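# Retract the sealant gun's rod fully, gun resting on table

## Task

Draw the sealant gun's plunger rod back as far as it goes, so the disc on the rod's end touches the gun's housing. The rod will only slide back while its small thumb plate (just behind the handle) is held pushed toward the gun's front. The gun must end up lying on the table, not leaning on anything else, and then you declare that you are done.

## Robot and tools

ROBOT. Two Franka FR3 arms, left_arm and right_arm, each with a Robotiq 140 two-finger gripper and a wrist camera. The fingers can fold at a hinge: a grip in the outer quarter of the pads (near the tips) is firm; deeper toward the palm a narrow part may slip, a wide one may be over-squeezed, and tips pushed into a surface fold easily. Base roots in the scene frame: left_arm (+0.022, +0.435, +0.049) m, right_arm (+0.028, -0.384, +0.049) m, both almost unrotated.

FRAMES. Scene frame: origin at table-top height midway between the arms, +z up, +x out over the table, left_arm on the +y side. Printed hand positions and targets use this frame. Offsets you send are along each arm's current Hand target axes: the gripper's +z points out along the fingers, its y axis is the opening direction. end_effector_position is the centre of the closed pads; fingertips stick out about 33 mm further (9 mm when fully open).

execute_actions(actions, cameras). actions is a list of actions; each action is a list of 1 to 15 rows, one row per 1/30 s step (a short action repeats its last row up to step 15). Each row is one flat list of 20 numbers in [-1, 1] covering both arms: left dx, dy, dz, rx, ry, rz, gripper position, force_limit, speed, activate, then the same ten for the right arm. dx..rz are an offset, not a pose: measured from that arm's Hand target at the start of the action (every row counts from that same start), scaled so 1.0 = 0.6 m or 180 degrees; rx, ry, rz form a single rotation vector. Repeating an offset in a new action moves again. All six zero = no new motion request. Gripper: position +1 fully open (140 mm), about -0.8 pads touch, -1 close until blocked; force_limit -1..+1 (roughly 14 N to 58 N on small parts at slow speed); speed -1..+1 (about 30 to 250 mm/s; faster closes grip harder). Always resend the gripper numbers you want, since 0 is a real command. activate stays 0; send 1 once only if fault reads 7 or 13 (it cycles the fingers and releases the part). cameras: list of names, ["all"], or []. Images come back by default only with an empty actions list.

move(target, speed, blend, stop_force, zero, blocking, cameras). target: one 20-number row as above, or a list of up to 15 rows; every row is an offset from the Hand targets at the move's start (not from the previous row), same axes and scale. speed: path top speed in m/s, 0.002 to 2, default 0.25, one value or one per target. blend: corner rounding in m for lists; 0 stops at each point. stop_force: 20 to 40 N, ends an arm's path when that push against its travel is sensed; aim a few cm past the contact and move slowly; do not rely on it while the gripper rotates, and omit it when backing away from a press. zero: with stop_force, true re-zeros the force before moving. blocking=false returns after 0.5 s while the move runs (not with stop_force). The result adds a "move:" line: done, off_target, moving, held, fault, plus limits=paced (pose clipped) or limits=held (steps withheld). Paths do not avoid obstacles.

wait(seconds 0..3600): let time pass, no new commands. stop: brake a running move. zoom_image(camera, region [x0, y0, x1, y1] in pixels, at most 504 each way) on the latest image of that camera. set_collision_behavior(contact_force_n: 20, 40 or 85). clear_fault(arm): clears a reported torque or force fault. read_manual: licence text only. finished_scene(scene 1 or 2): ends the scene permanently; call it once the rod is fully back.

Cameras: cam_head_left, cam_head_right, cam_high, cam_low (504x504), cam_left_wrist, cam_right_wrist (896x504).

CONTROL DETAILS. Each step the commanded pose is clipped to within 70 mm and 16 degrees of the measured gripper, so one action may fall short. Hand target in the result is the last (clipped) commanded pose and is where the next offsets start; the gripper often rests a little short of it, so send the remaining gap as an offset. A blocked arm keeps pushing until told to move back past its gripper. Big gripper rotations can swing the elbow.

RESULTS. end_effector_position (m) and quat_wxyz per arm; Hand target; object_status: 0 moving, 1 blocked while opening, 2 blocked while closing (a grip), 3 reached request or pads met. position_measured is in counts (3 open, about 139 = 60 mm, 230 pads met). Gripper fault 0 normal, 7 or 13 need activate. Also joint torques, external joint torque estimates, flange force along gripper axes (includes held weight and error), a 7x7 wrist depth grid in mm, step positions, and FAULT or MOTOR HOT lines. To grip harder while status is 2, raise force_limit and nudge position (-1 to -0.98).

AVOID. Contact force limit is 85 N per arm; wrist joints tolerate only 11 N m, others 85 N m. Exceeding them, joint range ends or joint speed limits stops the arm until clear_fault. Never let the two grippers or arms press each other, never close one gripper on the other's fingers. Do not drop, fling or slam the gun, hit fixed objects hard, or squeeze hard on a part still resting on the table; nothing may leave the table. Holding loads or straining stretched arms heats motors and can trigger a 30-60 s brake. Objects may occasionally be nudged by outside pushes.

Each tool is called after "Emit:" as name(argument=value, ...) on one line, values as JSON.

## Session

Emit:
execute_actions(actions=[])

Emit:
zoom_image(camera="cam_high", region=[100, 200, 400, 500])

Scene clock: 0.00 s.
left_arm: end_effector_position=(+0.3787, +0.4524, +0.1141) position_measured=3 object_status=3 fault=0 end_effector_quat_wxyz=(-0.250, -0.562, +0.635, -0.466) | right_arm: end_effector_position=(+0.6761, -0.1670, +0.1076) position_measured=3 object_status=3 fault=0 end_effector_quat_wxyz=(-0.075, +0.967, -0.239, -0.051)
Joint positions: left_arm=[0.445 0.29 0.275 -2.513 -0.992 1.779 1.651] | right_arm=[0.236 0.6 0.021 -1.634 0.21 2.206 -0.958]
Joint velocities: within noise
Joint torques (N m): no reading
External joint torques (N m): no reading
Flange force (N): no reading
Wrist depth (mm): cam_left_wrist=[1298 1916 932 635 557 460 397 / 1312 799 621 514 433 372 331 / 1144 587 485 411 354 315 282 / 538 462 390 340 309 272 248 / 442 113 324 290 261 126 216 / 87 290 277 254 231 205 91 / - 268 244 224 208 193 -] | cam_right_wrist=[266 254 244 234 226 216 210 / 281 268 257 247 236 227 219 / 299 286 272 258 248 238 229 / 317 303 288 274 262 247 240 / 337 132 302 290 277 144 118 / 357 103 325 309 292 281 107 / - 352 351 319 310 297 287]
Hand target: left_arm +0.3787, +0.4524, +0.1141; -0.250, -0.562, +0.635, -0.466 | right_arm +0.6761, -0.1670, +0.1076; -0.075, +0.967, -0.239, -0.051
Tool commands: left_gripper/position=+1.0 left_gripper/force_limit=+1.0 left_gripper/speed=+1.0 left_gripper/activate=+0.0 right_gripper/position=+1.0 right_gripper/force_limit=+1.0 right_gripper/speed=+1.0 right_gripper/activate=+0.0

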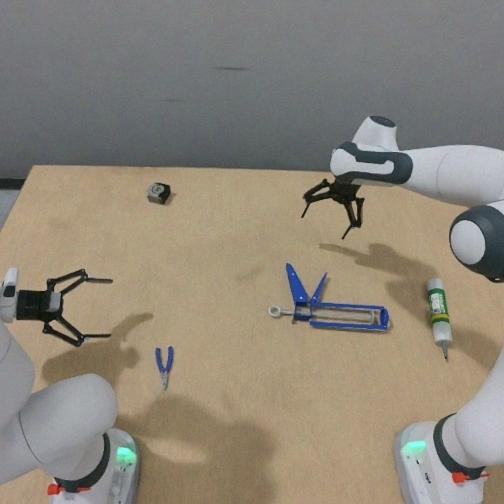

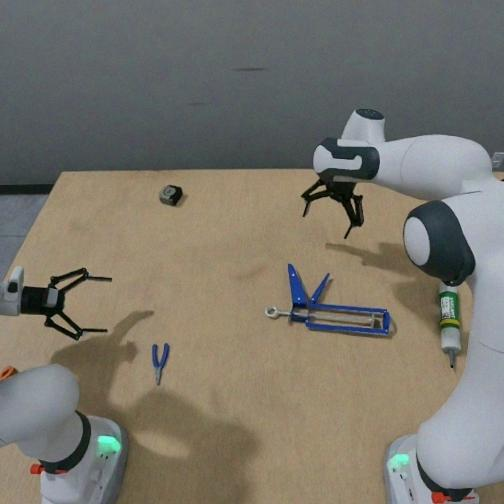

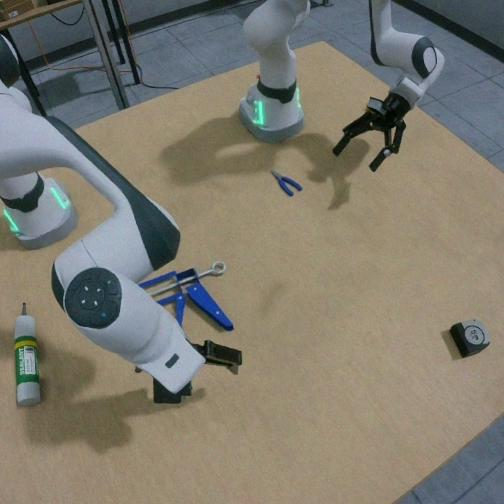

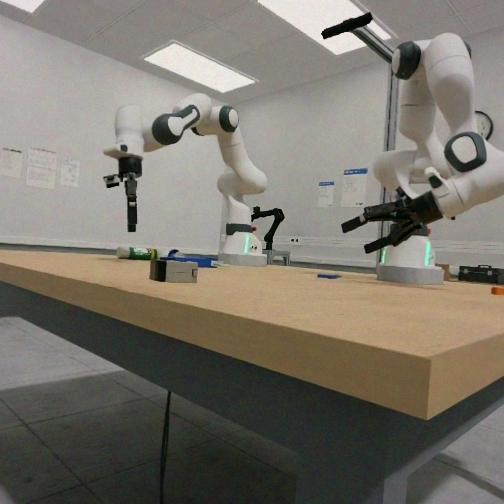

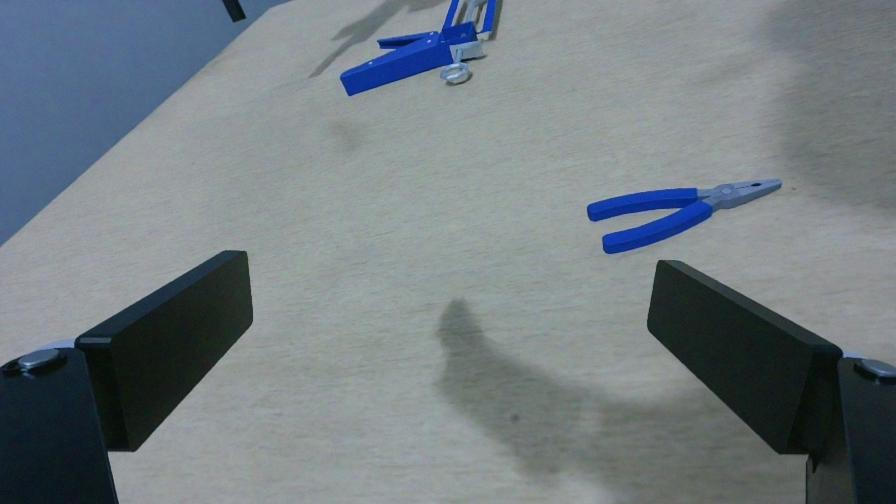

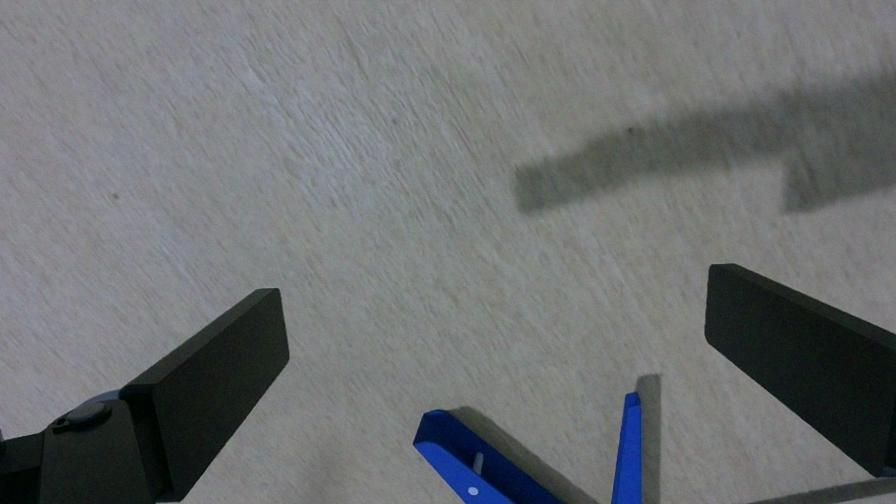

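Scaled by 1.680 from the camera's image (finer frame: 720x720).

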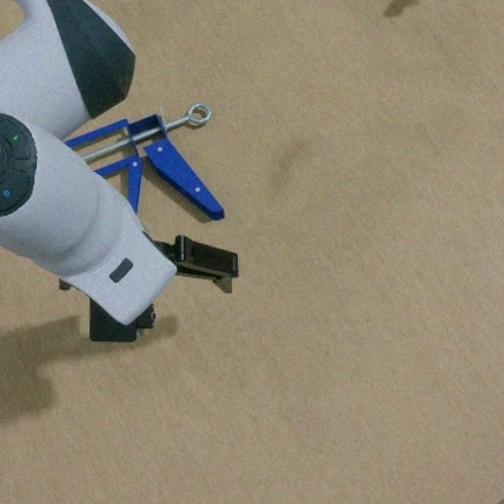

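Emit:
move(target=[0,0,0,0,0,0,1,1,1,0,-0.5,-0.122,-0.123,-0.011,0.06,0.345,-0.8,0,0,0], cameras=["cam_right_wrist"])

Scene clock: 5.97 s.
left_arm: end_effector_position=(+0.3787, +0.4524, +0.1141) position_measured=3 object_status=3 fault=0 end_effector_quat_wxyz=(-0.250, -0.562, +0.635, -0.466) | right_arm: end_effector_position=(+0.4512, +0.0214, +0.2304) position_measured=229 object_status=3 fault=0 end_effector_quat_wxyz=(-0.003, +0.709, -0.706, -0.001)
Joint positions: left_arm=[0.445 0.29 0.275 -2.513 -0.992 1.779 1.651] | right_arm=[0.985 0.147 -0.233 -1.988 0.042 2.137 0.731]
Joint velocities: left_arm=[within noise] | right_arm=[0.001 0 0.001 0 -0.001 0 0.004]
Joint torques (N m): left_arm=[0.4 -28.76 2.47 11.92 -0.24 -1.17 -0.03] | right_arm=[1.21 -37.13 -0.64 24.48 0.47 2.61 0.01]
External joint torques (N m): left_arm=[0.48 0.22 0.85 -0.38 0.03 -0.03 -0.02] | right_arm=[1.29 -1.06 0.42 0.56 -0.16 0.08 0.01]
Flange force (N): left_arm=[0.1 1.5 -1.2] | right_arm=[-0.2 2.2 -1.8]
Wrist depth (mm): cam_left_wrist=[1326 1665 918 632 557 461 400 / 1251 791 614 511 433 372 332 / 1160 580 480 409 356 315 285 / 536 466 386 339 306 273 248 / 445 113 323 289 263 126 216 / 87 287 279 252 231 205 91 / - 267 245 224 206 192 -] | cam_right_wrist=[371 365 358 329 349 343 340 / 387 379 372 368 361 356 353 / 404 396 389 383 377 371 366 / 420 414 408 397 394 386 381 / 441 434 422 131 401 405 398 / 465 452 90 87 85 412 415 / 486 - - 67 - - -]
Hand target: left_arm +0.3787, +0.4524, +0.1141; -0.250, -0.562, +0.635, -0.466 | right_arm +0.4507, +0.0207, +0.2292; -0.001, +0.707, -0.707, +0.001
Off the commanded pose: left_arm 0.000 m, 0 deg | right_arm 0.002 m, 0 deg.
move: done

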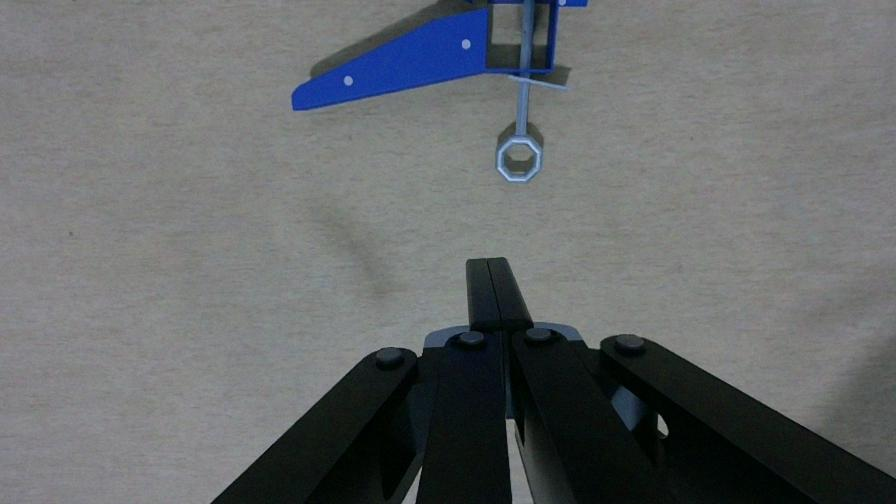

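Emit:
move(target=[0.354,-0.024,0.641,-0.336,0.135,0.879,0.2,-1,0,0,0.28,0.09,-0.05,0,0,0,-0.8,-0.5,0,0], cameras=["cam_right_wrist","cam_left_wrist"])

Scene clock: 18.37 s.
left_arm: end_effector_position=(+0.4189, +0.0157, +0.1286) position_measured=104 object_status=3 fault=0 end_effector_quat_wxyz=(+0.121, +0.696, +0.696, -0.123) | right_arm: end_effector_position=(+0.3972, -0.1456, +0.2590) position_measured=229 object_status=3 fault=0 end_effector_quat_wxyz=(-0.002, +0.705, -0.709, +0.000)
Joint positions: left_arm=[-0.292 0.177 -0.477 -2.358 -0.439 2.712 2.795] | right_arm=[0.911 -0.336 -0.323 -2.438 -0.123 2.119 0.677]
Joint velocities: left_arm=[0 0 0.001 0 0.001 0.005 0.001] | right_arm=[within noise]
Joint torques (N m): left_arm=[0.25 -30.1 -1.11 20.04 1.25 3 -0.06] | right_arm=[0.71 -20.41 2.91 23.29 0.47 2.63 -0.34]
External joint torques (N m): left_arm=[0.3 0.93 1.14 0.05 0.39 0.36 -0.05] | right_arm=[0.71 -1.47 0.25 -0.5 -0.17 0.11 -0.34]
Flange force (N): left_arm=[-1.4 3.6 3.9] | right_arm=[3.2 4.9 -0.6]
Wrist depth (mm): cam_left_wrist=[215 217 218 219 220 221 222 / 236 235 238 240 240 243 244 / 260 262 264 260 266 269 270 / 289 293 286 289 290 294 304 / 318 96 156 319 149 283 337 / - 81 374 386 389 75 91 / - - 436 433 462 61 71] | cam_right_wrist=[400 393 388 378 374 369 364 / 418 410 403 394 391 382 378 / 432 426 417 404 405 397 393 / 452 447 434 402 421 415 408 / 474 465 454 131 430 430 424 / 496 487 - 87 85 439 440 / 520 - - 67 - - -]
Hand target: left_arm +0.4201, +0.0150, +0.1285; +0.123, +0.697, +0.696, -0.123 | right_arm +0.3966, -0.1473, +0.2591; -0.001, +0.707, -0.707, +0.001
Off the commanded pose: left_arm 0.001 m, 0 deg | right_arm 0.002 m, 0 deg.
move: done
Images, in order (width x height): cam_left_wrist 896x504, cam_right_wrist 896x504.

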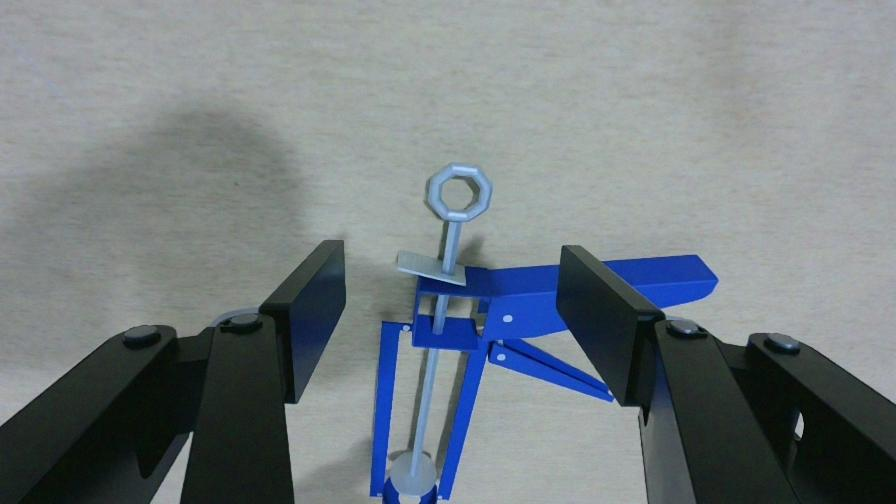

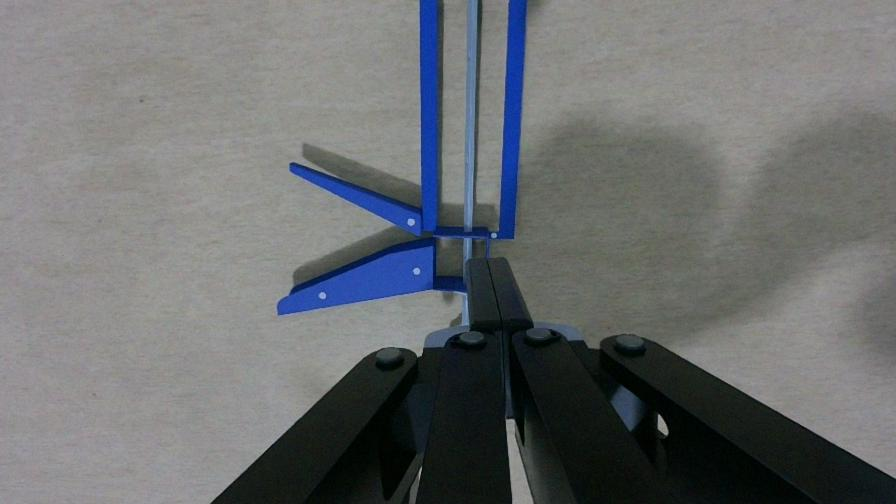

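Emit:
move(target=[[0.034,0.0167,0.157,0,0,0,-0.1,-1,0,0,0,0,0,0,0,0,-0.8,-0.5,0,0]], speed=0.1, cameras=["cam_left_wrist"])

Scene clock: 21.67 s.
left_arm: end_effector_position=(+0.4291, +0.0027, +0.0333) position_measured=141 object_status=3 fault=0 end_effector_quat_wxyz=(+0.121, +0.695, +0.698, -0.124) | right_arm: end_effector_position=(+0.3971, -0.1456, +0.2590) position_measured=229 object_status=3 fault=0 end_effector_quat_wxyz=(-0.002, +0.705, -0.709, +0.000)
Joint positions: left_arm=[-0.345 0.458 -0.434 -2.291 -0.374 2.92 2.8] | right_arm=[0.911 -0.336 -0.323 -2.438 -0.123 2.119 0.676]
Joint velocities: left_arm=[0 0.001 -0.001 0.001 0.001 0.005 -0.001] | right_arm=[within noise]
Joint torques (N m): left_arm=[0.33 -35.95 -4.16 16.73 1.23 2.92 0.15] | right_arm=[0.74 -20.44 2.96 23.32 0.47 2.61 -0.31]
External joint torques (N m): left_arm=[0.4 0.84 1.03 0.01 0.32 0.29 0.16] | right_arm=[0.6 -1.63 0.15 -0.47 -0.18 0.09 -0.31]
Flange force (N): left_arm=[-0.1 2.3 3.4] | right_arm=[3.6 5.2 -0.9]
Wrist depth (mm): cam_left_wrist=[130 131 131 131 133 133 134 / 143 143 146 145 145 146 147 / 157 158 159 160 161 162 163 / 175 176 173 174 176 180 183 / 197 189 113 203 129 196 207 / - 78 189 198 196 80 233 / - - 238 231 - 75 -] | cam_right_wrist=[400 394 385 379 372 369 363 / 415 409 402 392 388 383 378 / 434 427 417 402 406 397 393 / 454 445 433 402 420 413 404 / 471 464 457 131 429 431 426 / 500 486 - 87 85 442 443 / 521 - - 67 - - -]
Hand target: left_arm +0.4301, +0.0020, +0.0330; +0.123, +0.697, +0.696, -0.123 | right_arm +0.3966, -0.1473, +0.2591; -0.001, +0.707, -0.707, +0.001
Off the commanded pose: left_arm 0.001 m, 0 deg | right_arm 0.002 m, 0 deg.
move: done

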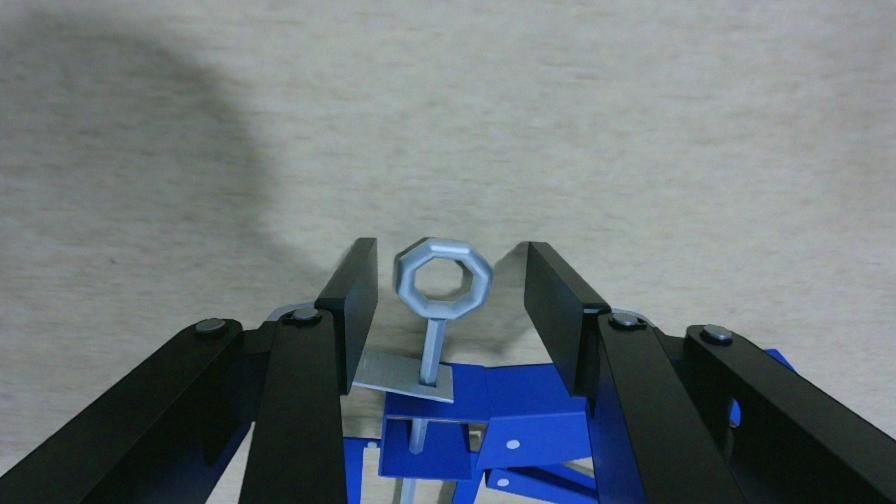

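Emit:
move(target=[[0,-0.006,0,0,0,0,-1,0.5,-1,0,0,0,0,0,0,0,-0.8,-0.5,0,0],[0,-0.006,0,0,0,0,-1,0.5,-1,0,-0.167,0,0.278,0,-0.055,0,-0.8,-0.5,0,0]], speed=0.15, cameras=["cam_left_wrist","cam_right_wrist"])

Scene clock: 27.47 s.
left_arm: end_effector_position=(+0.4261, +0.0022, +0.0325) position_measured=178 object_status=2 fault=0 end_effector_quat_wxyz=(+0.121, +0.697, +0.696, -0.123) | right_arm: end_effector_position=(+0.3957, -0.0472, +0.0927) position_measured=229 object_status=3 fault=0 end_effector_quat_wxyz=(-0.060, +0.703, -0.706, -0.061)
Joint positions: left_arm=[-0.345 0.457 -0.438 -2.298 -0.373 2.927 2.802] | right_arm=[1.009 0.099 -0.298 -2.51 0.369 2.691 0.394]
Joint velocities: left_arm=[within noise] | right_arm=[0 0.001 0 -0.001 0 0.001 -0.004]
Joint torques (N m): left_arm=[0.53 -36.45 -4.25 16.3 0.74 3.05 -0.06] | right_arm=[0.31 -30.06 0.26 19.71 0.57 3.13 -0.32]
External joint torques (N m): left_arm=[0.51 0.18 0.89 -0.28 -0.16 0.41 -0.05] | right_arm=[0.29 -0.99 1.04 0.71 0.4 0.47 -0.31]
Flange force (N): left_arm=[1.2 -0.2 0.9] | right_arm=[-0.1 0.3 1.4]
Wrist depth (mm): cam_left_wrist=[129 129 130 131 132 133 133 / 141 142 145 144 145 146 147 / 156 156 157 159 160 160 163 / 173 175 176 170 179 180 182 / 196 193 98 187 111 199 206 / 219 75 76 197 78 82 232 / - 65 - 229 - 73 63] | cam_right_wrist=[216 213 190 204 207 205 202 / 230 226 198 222 219 217 215 / 242 211 213 231 234 232 229 / 264 261 258 248 251 247 244 / 285 282 276 215 261 265 262 / 310 305 90 87 85 278 284 / 341 - - 67 - - -]
Hand target: left_arm +0.4265, +0.0020, +0.0330; +0.123, +0.697, +0.696, -0.123 | right_arm +0.3970, -0.0472, +0.0923; -0.062, +0.705, -0.704, -0.060
Off the commanded pose: left_arm 0.001 m, 0 deg | right_arm 0.001 m, 0 deg.
move: done

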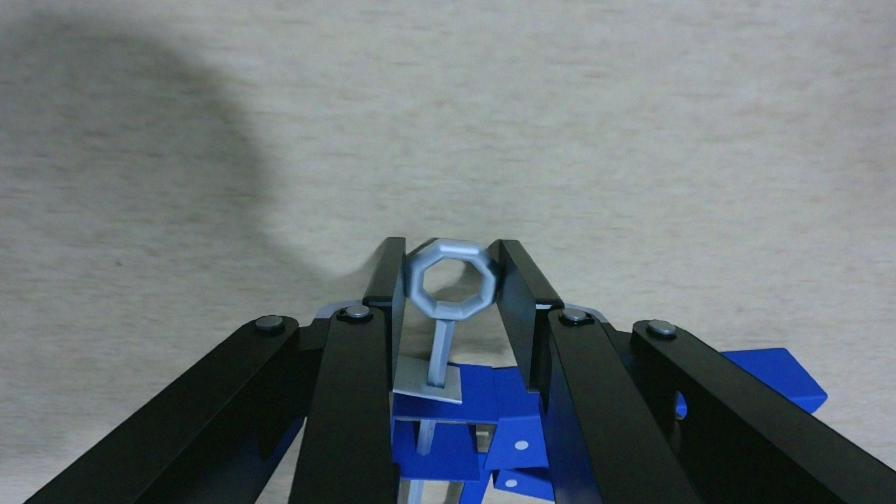

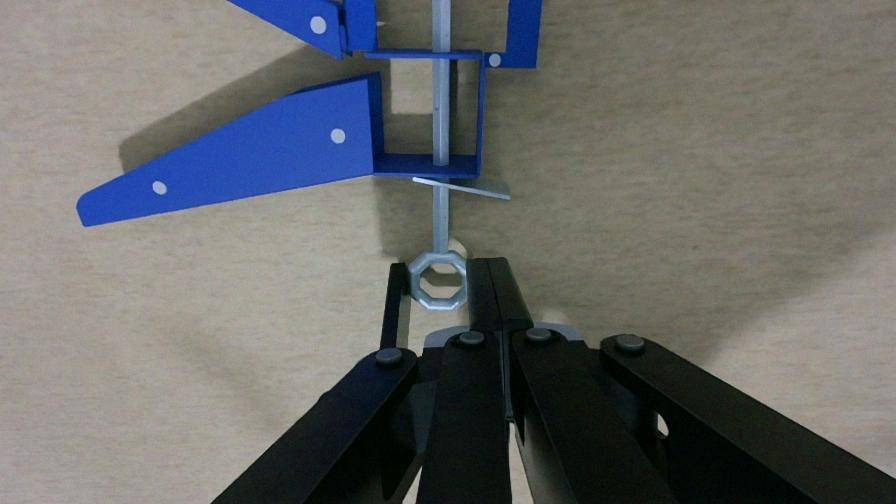

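Emit:
move(target=[0,0,0,0,0,0,-1,0.5,-1,0,0.0133,0,0.094,0,0,0,-0.8,-0.5,0,0], speed=0.06, cameras=["cam_left_wrist","cam_right_wrist"])

Scene clock: 31.87 s.
left_arm: end_effector_position=(+0.4261, +0.0022, +0.0325) position_measured=178 object_status=2 fault=0 end_effector_quat_wxyz=(+0.121, +0.697, +0.696, -0.123) | right_arm: end_effector_position=(+0.3958, -0.0453, +0.0356) position_measured=229 object_status=3 fault=0 end_effector_quat_wxyz=(-0.060, +0.703, -0.706, -0.061)
Joint positions: left_arm=[-0.345 0.457 -0.438 -2.298 -0.373 2.927 2.802] | right_arm=[0.935 0.26 -0.187 -2.483 0.554 2.81 0.243]
Joint velocities: left_arm=[within noise] | right_arm=[-0.001 -0.002 0 0.001 0 0.001 -0.005]
Joint torques (N m): left_arm=[0.57 -36.47 -4.28 16.28 0.75 3.06 -0.11] | right_arm=[0.23 -34.33 -0.36 17.45 0.4 3.06 -0.4]
External joint torques (N m): left_arm=[0.55 0.11 0.84 -0.32 -0.16 0.43 -0.1] | right_arm=[0.21 -1.62 1.02 0.69 0.4 0.45 -0.39]
Flange force (N): left_arm=[1.3 -0.5 0.7] | right_arm=[1.8 1.9 0.6]
Wrist depth (mm): cam_left_wrist=[129 130 130 131 132 133 133 / 142 142 145 143 144 145 146 / 156 157 158 159 160 161 162 / 174 174 177 170 179 181 182 / 197 192 98 176 111 199 206 / 219 75 76 198 78 82 233 / - 65 - 222 - 73 63] | cam_right_wrist=[162 159 138 153 152 153 151 / 171 165 161 165 163 162 160 / 154 148 150 164 174 173 171 / 196 194 192 185 187 184 183 / 212 210 205 183 130 197 196 / 231 227 91 87 85 207 210 / 253 - - 67 - - -]
Hand target: left_arm +0.4265, +0.0020, +0.0330; +0.123, +0.697, +0.696, -0.123 | right_arm +0.3971, -0.0454, +0.0354; -0.062, +0.705, -0.704, -0.060
Off the commanded pose: left_arm 0.001 m, 0 deg | right_arm 0.001 m, 0 deg.
move: done

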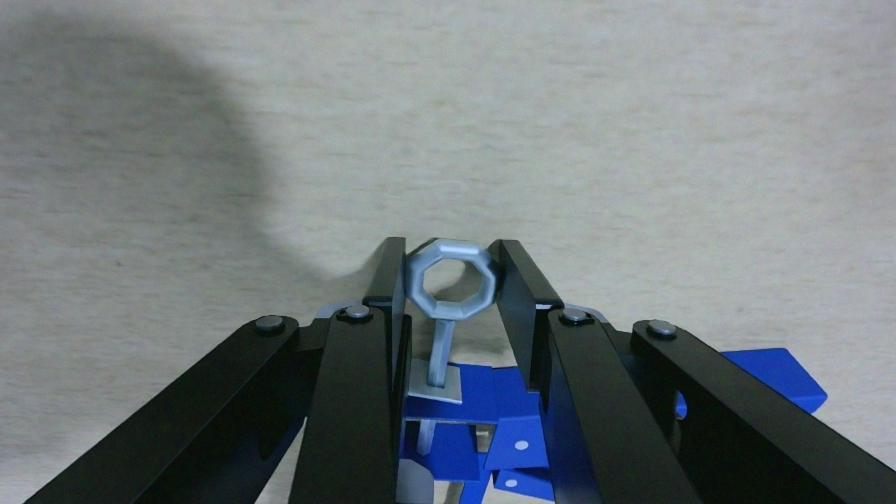

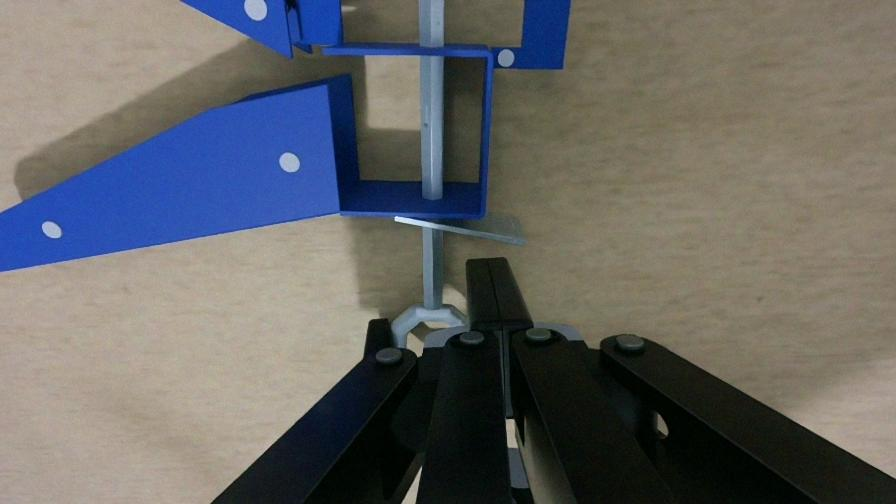

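Emit:
move(target=[0.141,0,-0.051,0,0,0,-1,0.5,-1,0,0.164,0,-0.029,0,0,0,-0.8,-0.5,0,0], speed=0.06, cameras=["cam_left_wrist","cam_right_wrist","cam_head_right"])

Scene clock: 35.53 s.
left_arm: end_effector_position=(+0.4264, +0.0914, +0.0331) position_measured=233 object_status=0 fault=0 end_effector_quat_wxyz=(+0.122, +0.695, +0.698, -0.124) | right_arm: end_effector_position=(+0.3974, -0.1438, +0.0358) position_measured=229 object_status=3 fault=0 end_effector_quat_wxyz=(-0.061, +0.704, -0.705, -0.060)
Joint positions: left_arm=[0.003 0.382 -0.638 -2.473 -0.401 2.957 2.972] | right_arm=[0.751 0.148 -0.172 -2.649 0.602 2.843 0.014]
Joint velocities: left_arm=[within noise] | right_arm=[0.001 0 -0.001 -0.001 0.001 0 -0.004]
Joint torques (N m): left_arm=[0.54 -29.93 -5.27 14.5 1.03 2.83 0.24] | right_arm=[-0.16 -29.68 -0.24 14.79 0.29 2.76 -0.38]
External joint torques (N m): left_arm=[0.53 0.22 0.61 -0.67 0.13 0.32 0.26] | right_arm=[-0.14 -1.5 0.49 -0.94 0.37 0.2 -0.37]
Flange force (N): left_arm=[2.6 -1.0 0.7] | right_arm=[3.6 5.8 -1.5]
Wrist depth (mm): cam_left_wrist=[129 130 130 131 132 132 133 / 141 142 145 144 144 146 146 / 156 157 157 158 160 160 161 / 174 175 177 173 178 181 181 / 197 198 189 99 191 205 206 / 227 215 75 72 77 78 240 / - - - - - 65 276] | cam_right_wrist=[157 157 154 152 153 152 150 / 172 142 161 153 163 160 159 / 184 180 174 174 173 172 169 / 196 162 159 165 185 183 180 / 180 172 206 198 130 196 194 / 231 227 91 87 85 205 208 / 253 - - 67 - - -]
Hand target: left_arm +0.4265, +0.0919, +0.0329; +0.123, +0.697, +0.696, -0.123 | right_arm +0.3971, -0.1453, +0.0356; -0.062, +0.705, -0.704, -0.060
Off the commanded pose: left_arm 0.001 m, 0 deg | right_arm 0.002 m, 0 deg.
move: done
Images, in order (width x height): cam_head_right 504x504, cam_left_wrist 896x504, cam_right_wrist 896x504.

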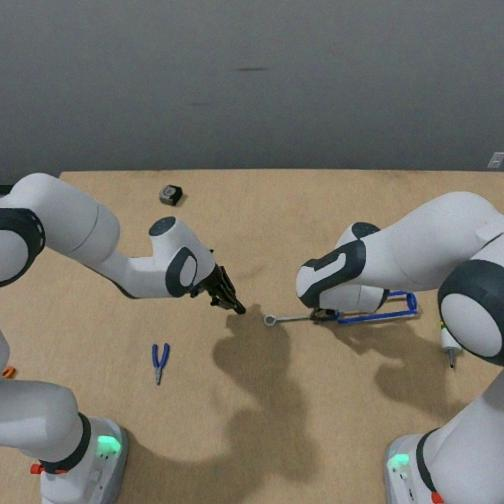

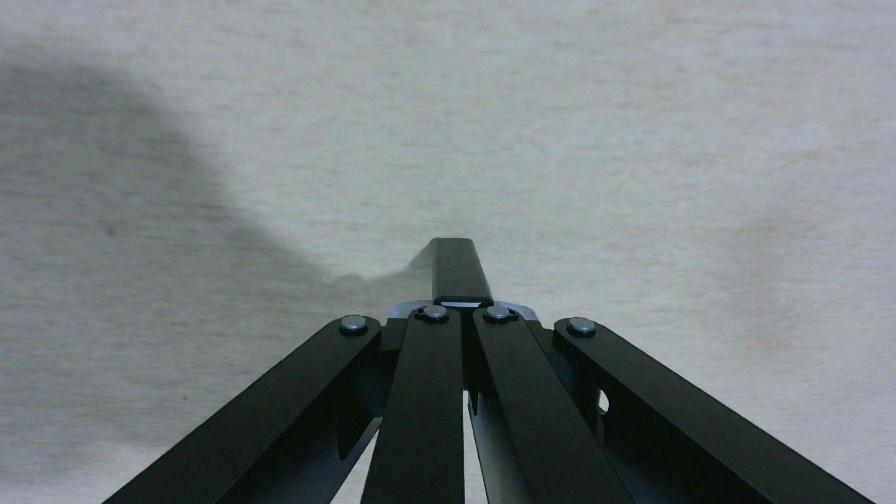

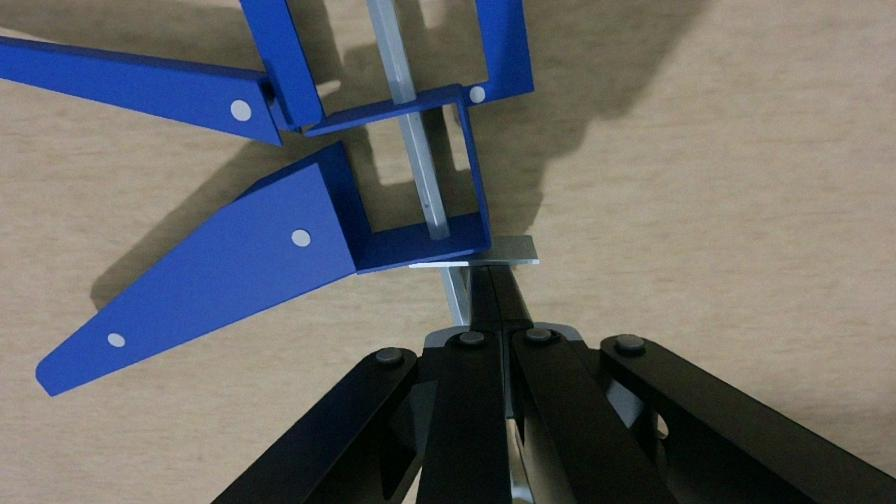

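Emit:
move(target=[[-0.057,0,-0.157,0,0,0,0.2,-1,0,0,0,0,0,0,0,0,-0.8,-0.5,0,0],[-0.151,-0.027,-0.1225,0,0,0,0.2,-1,0,0,0,0,0,0,0,0,-0.8,-0.5,0,0]], cameras=["cam_left_wrist","cam_high"])

Scene clock: 39.27 s.
left_arm: end_effector_position=(+0.4095, +0.0327, +0.1327) position_measured=104 object_status=3 fault=0 end_effector_quat_wxyz=(+0.122, +0.698, +0.695, -0.123) | right_arm: end_effector_position=(+0.3974, -0.1438, +0.0358) position_measured=229 object_status=3 fault=0 end_effector_quat_wxyz=(-0.061, +0.704, -0.704, -0.060)
Joint positions: left_arm=[-0.029 0.138 -0.726 -2.42 -0.426 2.721 2.803] | right_arm=[0.751 0.148 -0.172 -2.649 0.602 2.843 0.013]
Joint velocities: left_arm=[0 0.001 0.001 -0.001 0.001 0.001 -0.005] | right_arm=[within noise]
Joint torques (N m): left_arm=[-0.04 -25.11 -1.22 19.98 1.2 2.77 -0.24] | right_arm=[-0.05 -29.64 -0.38 14.81 0.28 2.76 -0.34]
External joint torques (N m): left_arm=[-0.08 0.56 1.28 0.11 0.34 0.12 -0.23] | right_arm=[-0.08 -1.54 0.3 -0.89 0.36 0.21 -0.34]
Flange force (N): left_arm=[-2.9 4.7 4.7] | right_arm=[3.4 5.7 -2.1]
Wrist depth (mm): cam_left_wrist=[218 219 221 222 223 225 226 / 239 239 243 246 245 249 249 / 264 266 268 266 272 273 277 / 294 295 292 301 294 306 309 / 324 96 157 334 133 329 342 / - 81 392 367 346 75 91 / - - 445 279 469 61 71] | cam_right_wrist=[157 157 154 152 153 152 150 / 172 141 161 151 163 160 159 / 183 180 174 174 173 172 169 / 197 162 159 165 186 183 180 / 180 172 206 198 131 195 193 / 231 227 91 87 85 205 207 / 253 - - 67 - - -]
Hand target: left_arm +0.4103, +0.0319, +0.1329; +0.123, +0.697, +0.696, -0.123 | right_arm +0.3971, -0.1453, +0.0356; -0.062, +0.705, -0.704, -0.060
Off the commanded pose: left_arm 0.001 m, 0 deg | right_arm 0.002 m, 0 deg.
move: done
Images, in order (width x height): cam_high 504x504, cam_left_wrist 896x504.

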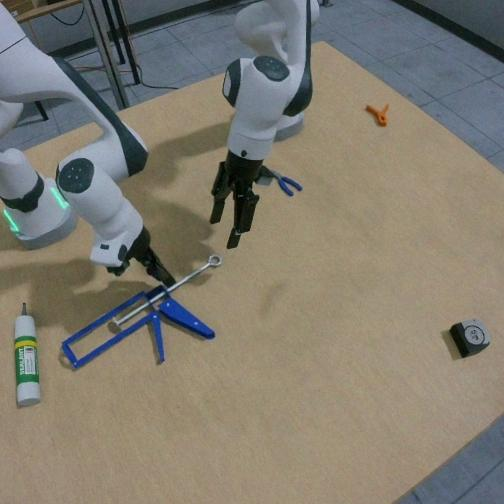

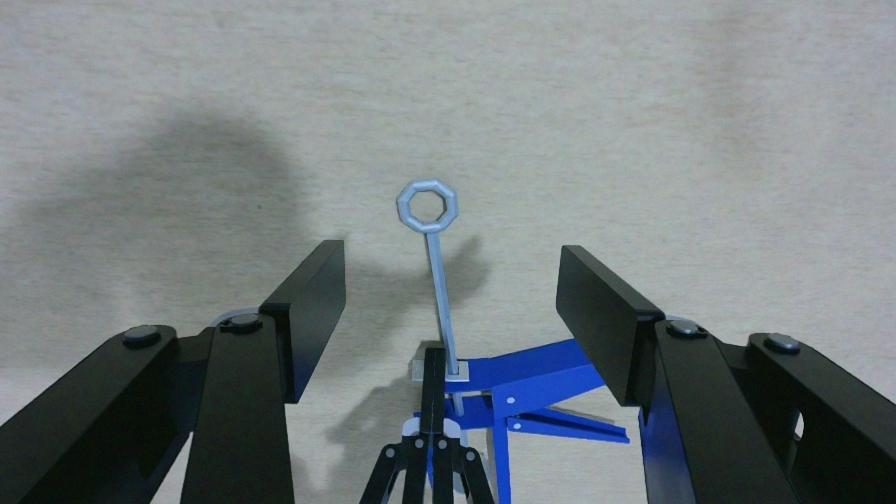

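Emit:
move(target=[[-0.026,-0.008,0.186,0,0,-0.055,0.1,-1,0,0,0,0,0,0,0,0,-0.8,-0.5,0,0],[-0.026,-0.008,0.186,0,0,-0.055,-1,0.5,-1,0,0,0,0,0,0,0,-0.8,-0.5,0,0]], speed=0.12, cameras=["cam_left_wrist"])

Scene clock: 46.73 s.
left_arm: end_effector_position=(+0.4035, -0.0259, +0.0356) position_measured=223 object_status=0 fault=0 end_effector_quat_wxyz=(+0.114, +0.639, +0.749, -0.133) | right_arm: end_effector_position=(+0.3971, -0.1430, +0.0360) position_measured=229 object_status=3 fault=0 end_effector_quat_wxyz=(-0.062, +0.705, -0.704, -0.060)
Joint positions: left_arm=[-0.38 0.462 -0.463 -2.303 -0.304 2.96 2.525] | right_arm=[0.751 0.148 -0.17 -2.649 0.602 2.843 0.012]
Joint torques (N m): left_arm=[2.52 -35.15 -1.45 15.51 0.38 2.97 -0.09] | right_arm=[-0.48 -29.25 -0.92 14.5 0.2 2.59 -0.3]
External joint torques (N m): left_arm=[2.53 1.28 4.14 -1.13 -0.53 0.23 -0.08] | right_arm=[-0.48 -1.01 -0.22 -1.26 0.28 0.03 -0.3]
Flange force (N): left_arm=[2.9 3.5 3.3] | right_arm=[4.0 4.8 -2.5]
Wrist depth (mm): cam_left_wrist=[137 136 135 134 133 132 130 / 150 149 148 147 145 144 143 / 167 166 164 156 161 159 158 / 187 185 184 165 180 178 176 / 214 210 196 99 106 200 199 / 247 71 77 72 77 75 228 / - - - - - 68 258] | cam_right_wrist=[158 158 154 152 154 152 150 / 171 142 158 156 163 161 159 / 183 180 174 175 174 172 169 / 197 161 159 166 186 183 181 / 180 172 206 198 131 196 193 / 232 227 91 87 85 205 208 / 254 - - 67 - - -]
Hand target: left_arm +0.4055, -0.0209, +0.0334; +0.112, +0.634, +0.754, -0.133 | right_arm +0.3971, -0.1453, +0.0356; -0.062, +0.705, -0.704, -0.060
Off the commanded pose: left_arm 0.006 m, 1 deg | right_arm 0.002 m, 0 deg.
move: off_target (left_arm)

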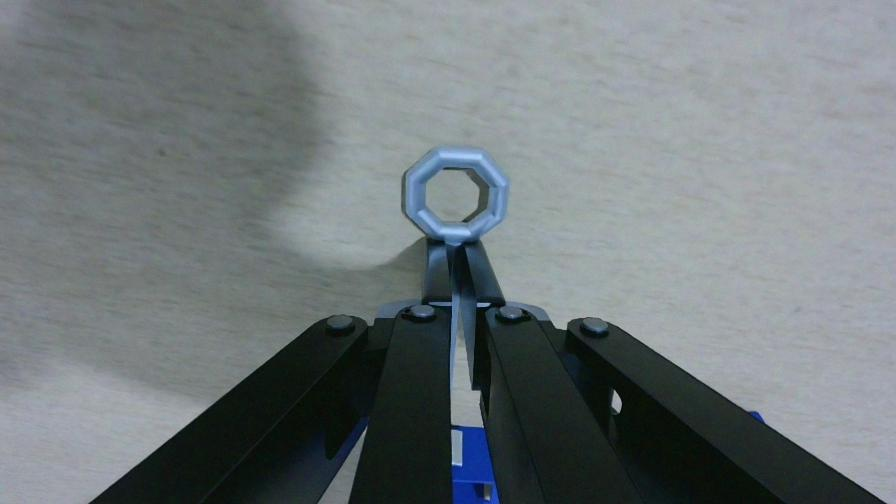

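Emit:
move(target=[0.125,0,-0.045,0,0,0,-1,0.5,-1,0,0.098,-0.014,-0.0175,0,0,0,-0.8,-0.5,0,0], speed=0.06, cameras=["cam_left_wrist","cam_right_wrist","cam_high"])

Scene clock: 50.50 s.
left_arm: end_effector_position=(+0.3939, +0.0325, +0.0461) position_measured=223 object_status=2 fault=0 end_effector_quat_wxyz=(+0.129, +0.640, +0.746, -0.135) | right_arm: end_effector_position=(+0.4054, -0.1797, +0.0447) position_measured=229 object_status=3 fault=0 end_effector_quat_wxyz=(-0.070, +0.719, -0.688, -0.063)
Joint positions: left_arm=[-0.062 0.384 -0.704 -2.488 -0.326 3.037 2.636] | right_arm=[0.672 0.097 -0.188 -2.684 0.61 2.819 -0.132]
Joint velocities: left_arm=[within noise] | right_arm=[0 0 0 -0.001 0 -0.001 -0.006]
Joint torques (N m): left_arm=[10.03 -28.95 6.04 3.1 0.64 -0.33 0.59] | right_arm=[-13.25 -20.94 -13.68 6.94 -0.11 4.96 -0.19]
External joint torques (N m): left_arm=[10.09 0.11 12.59 -12.17 -0.34 -3.01 0.6] | right_arm=[-13.29 5.77 -13.23 -9.12 -0.02 2.43 -0.18]
Flange force (N): left_arm=[30.8 -0.3 -16.7] | right_arm=[34.3 1.9 -3.4]
Wrist depth (mm): cam_left_wrist=[143 142 142 142 141 140 140 / 157 156 156 156 154 153 153 / 175 175 173 165 172 171 170 / 196 196 195 166 193 192 190 / 226 223 99 99 108 220 218 / 263 71 77 72 77 75 254 / - - - - - 68 290] | cam_right_wrist=[168 167 163 163 160 158 156 / 183 147 151 163 169 167 165 / 195 191 182 181 182 179 175 / 209 168 164 170 195 191 188 / 219 178 218 209 131 205 202 / 250 243 91 87 85 214 217 / 272 - - 67 - - -]
Hand target: left_arm +0.3926, +0.0578, +0.0335; +0.112, +0.634, +0.754, -0.133 | right_arm +0.4055, -0.2050, +0.0359; -0.062, +0.705, -0.704, -0.060
Off the commanded pose: left_arm 0.028 m, 2 deg | right_arm 0.027 m, 3 deg.
move: off_target (left_arm, right_arm)
Images, in order (width x height): cam_high 504x504, cam_left_wrist 896x504, cam_right_wrist 896x504.

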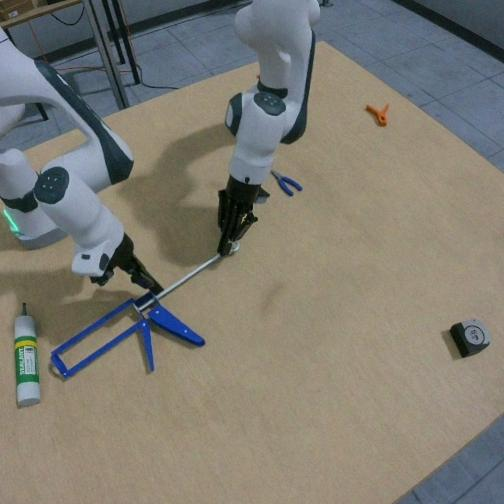

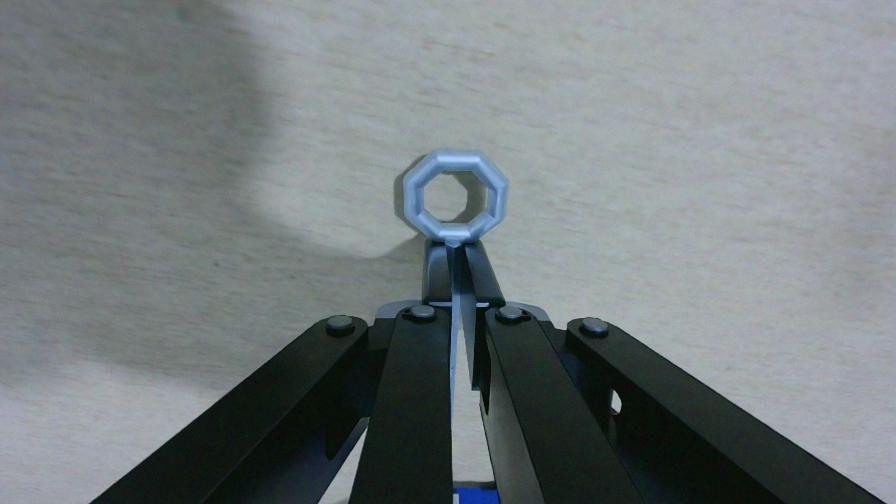

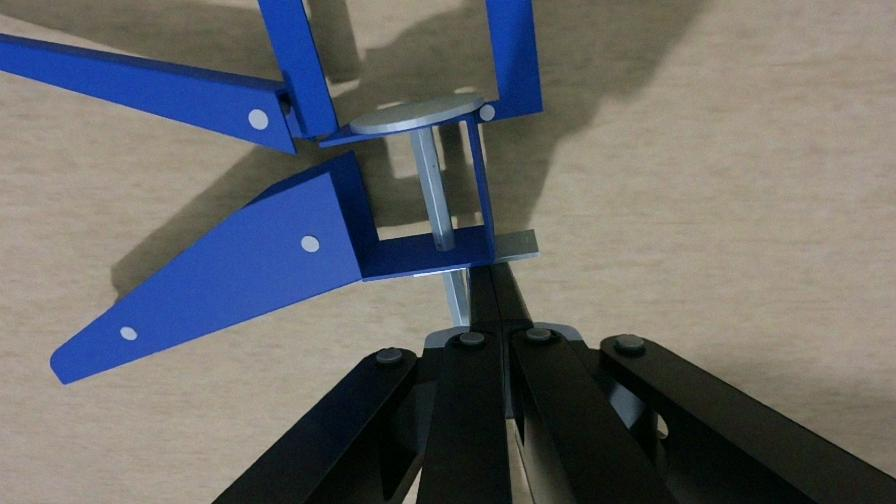

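Emit:
move(target=[[-0.045,0,0.016,0,0,0,-1,0.5,-1,0,-0.052,0.006,0.01,0,0,0,-0.8,-0.5,0,0],[-0.045,0,0.016,0,0,0,0,0,-0.8,0,-0.062,0.006,0.01,0,0,0,-0.8,-0.5,0,0],[-0.01,0,-0.1,0,0,0,0,0,-0.8,0,-0.062,0.006,-0.1,0,0,0,-0.8,-0.5,0,0]], speed=0.12, cameras=["cam_right_wrist"])

Scene clock: 56.20 s.
left_arm: end_effector_position=(+0.3954, +0.0718, +0.0928) position_measured=129 object_status=3 fault=0 end_effector_quat_wxyz=(+0.113, +0.633, +0.755, -0.132) | right_arm: end_effector_position=(+0.4022, -0.1785, +0.1007) position_measured=229 object_status=3 fault=0 end_effector_quat_wxyz=(-0.062, +0.706, -0.703, -0.060)
Joint positions: left_arm=[0.105 0.171 -0.831 -2.539 -0.503 2.846 2.756] | right_arm=[0.674 -0.091 -0.234 -2.71 0.305 2.681 0.169]
Joint velocities: left_arm=[-0.001 0 0.001 0.001 0 0.001 0.004] | right_arm=[0 0 -0.001 -0.001 -0.001 0 0.007]
Joint torques (N m): left_arm=[0.79 -22.66 -2.88 16.94 0.59 2.42 0.12] | right_arm=[0.24 -24.74 1.53 18.95 0 2.7 0.08]
External joint torques (N m): left_arm=[0.85 0.08 0.44 -0.61 -0.29 -0.1 0.13] | right_arm=[0.24 -1.89 1.05 0.29 -0.15 0.1 0.09]
Flange force (N): left_arm=[3.9 -1.4 -2.8] | right_arm=[-0.9 4.9 -6.2]
Wrist depth (mm): cam_left_wrist=[191 190 188 186 184 183 181 / 209 207 205 204 201 201 198 / 233 230 228 225 222 220 218 / 262 257 248 251 242 246 243 / 297 275 118 283 144 264 274 / - 78 329 328 325 80 297 / - - 391 357 - 62 -] | cam_right_wrist=[220 220 216 215 213 211 209 / 240 236 210 217 226 223 220 / 257 253 217 239 241 239 234 / 275 244 262 258 258 254 250 / 299 292 287 273 267 271 267 / 323 316 90 87 85 283 289 / 353 - - 67 - - -]
Hand target: left_arm +0.3937, +0.0727, +0.0919; +0.112, +0.634, +0.754, -0.133 | right_arm +0.4018, -0.1787, +0.1014; -0.062, +0.705, -0.704, -0.060
Off the commanded pose: left_arm 0.002 m, 0 deg | right_arm 0.001 m, 0 deg.
move: done

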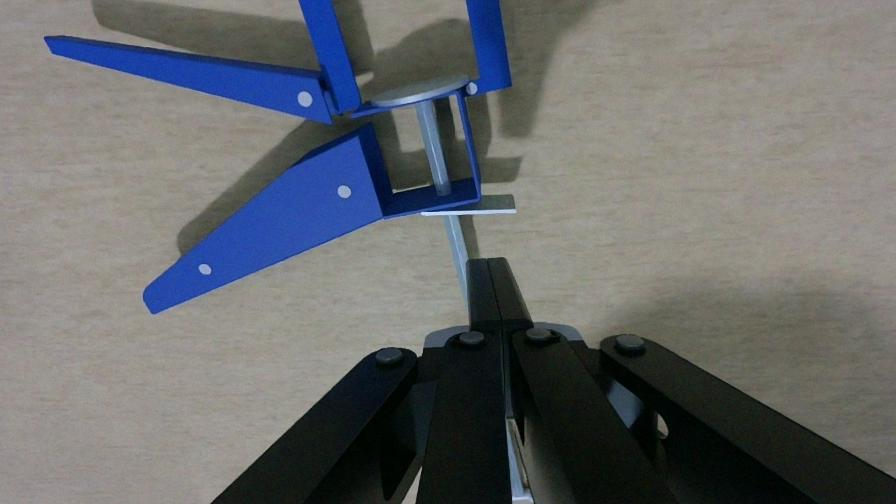

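Emit:
finished_scene(scene=2)

The scene is finished: the task was done.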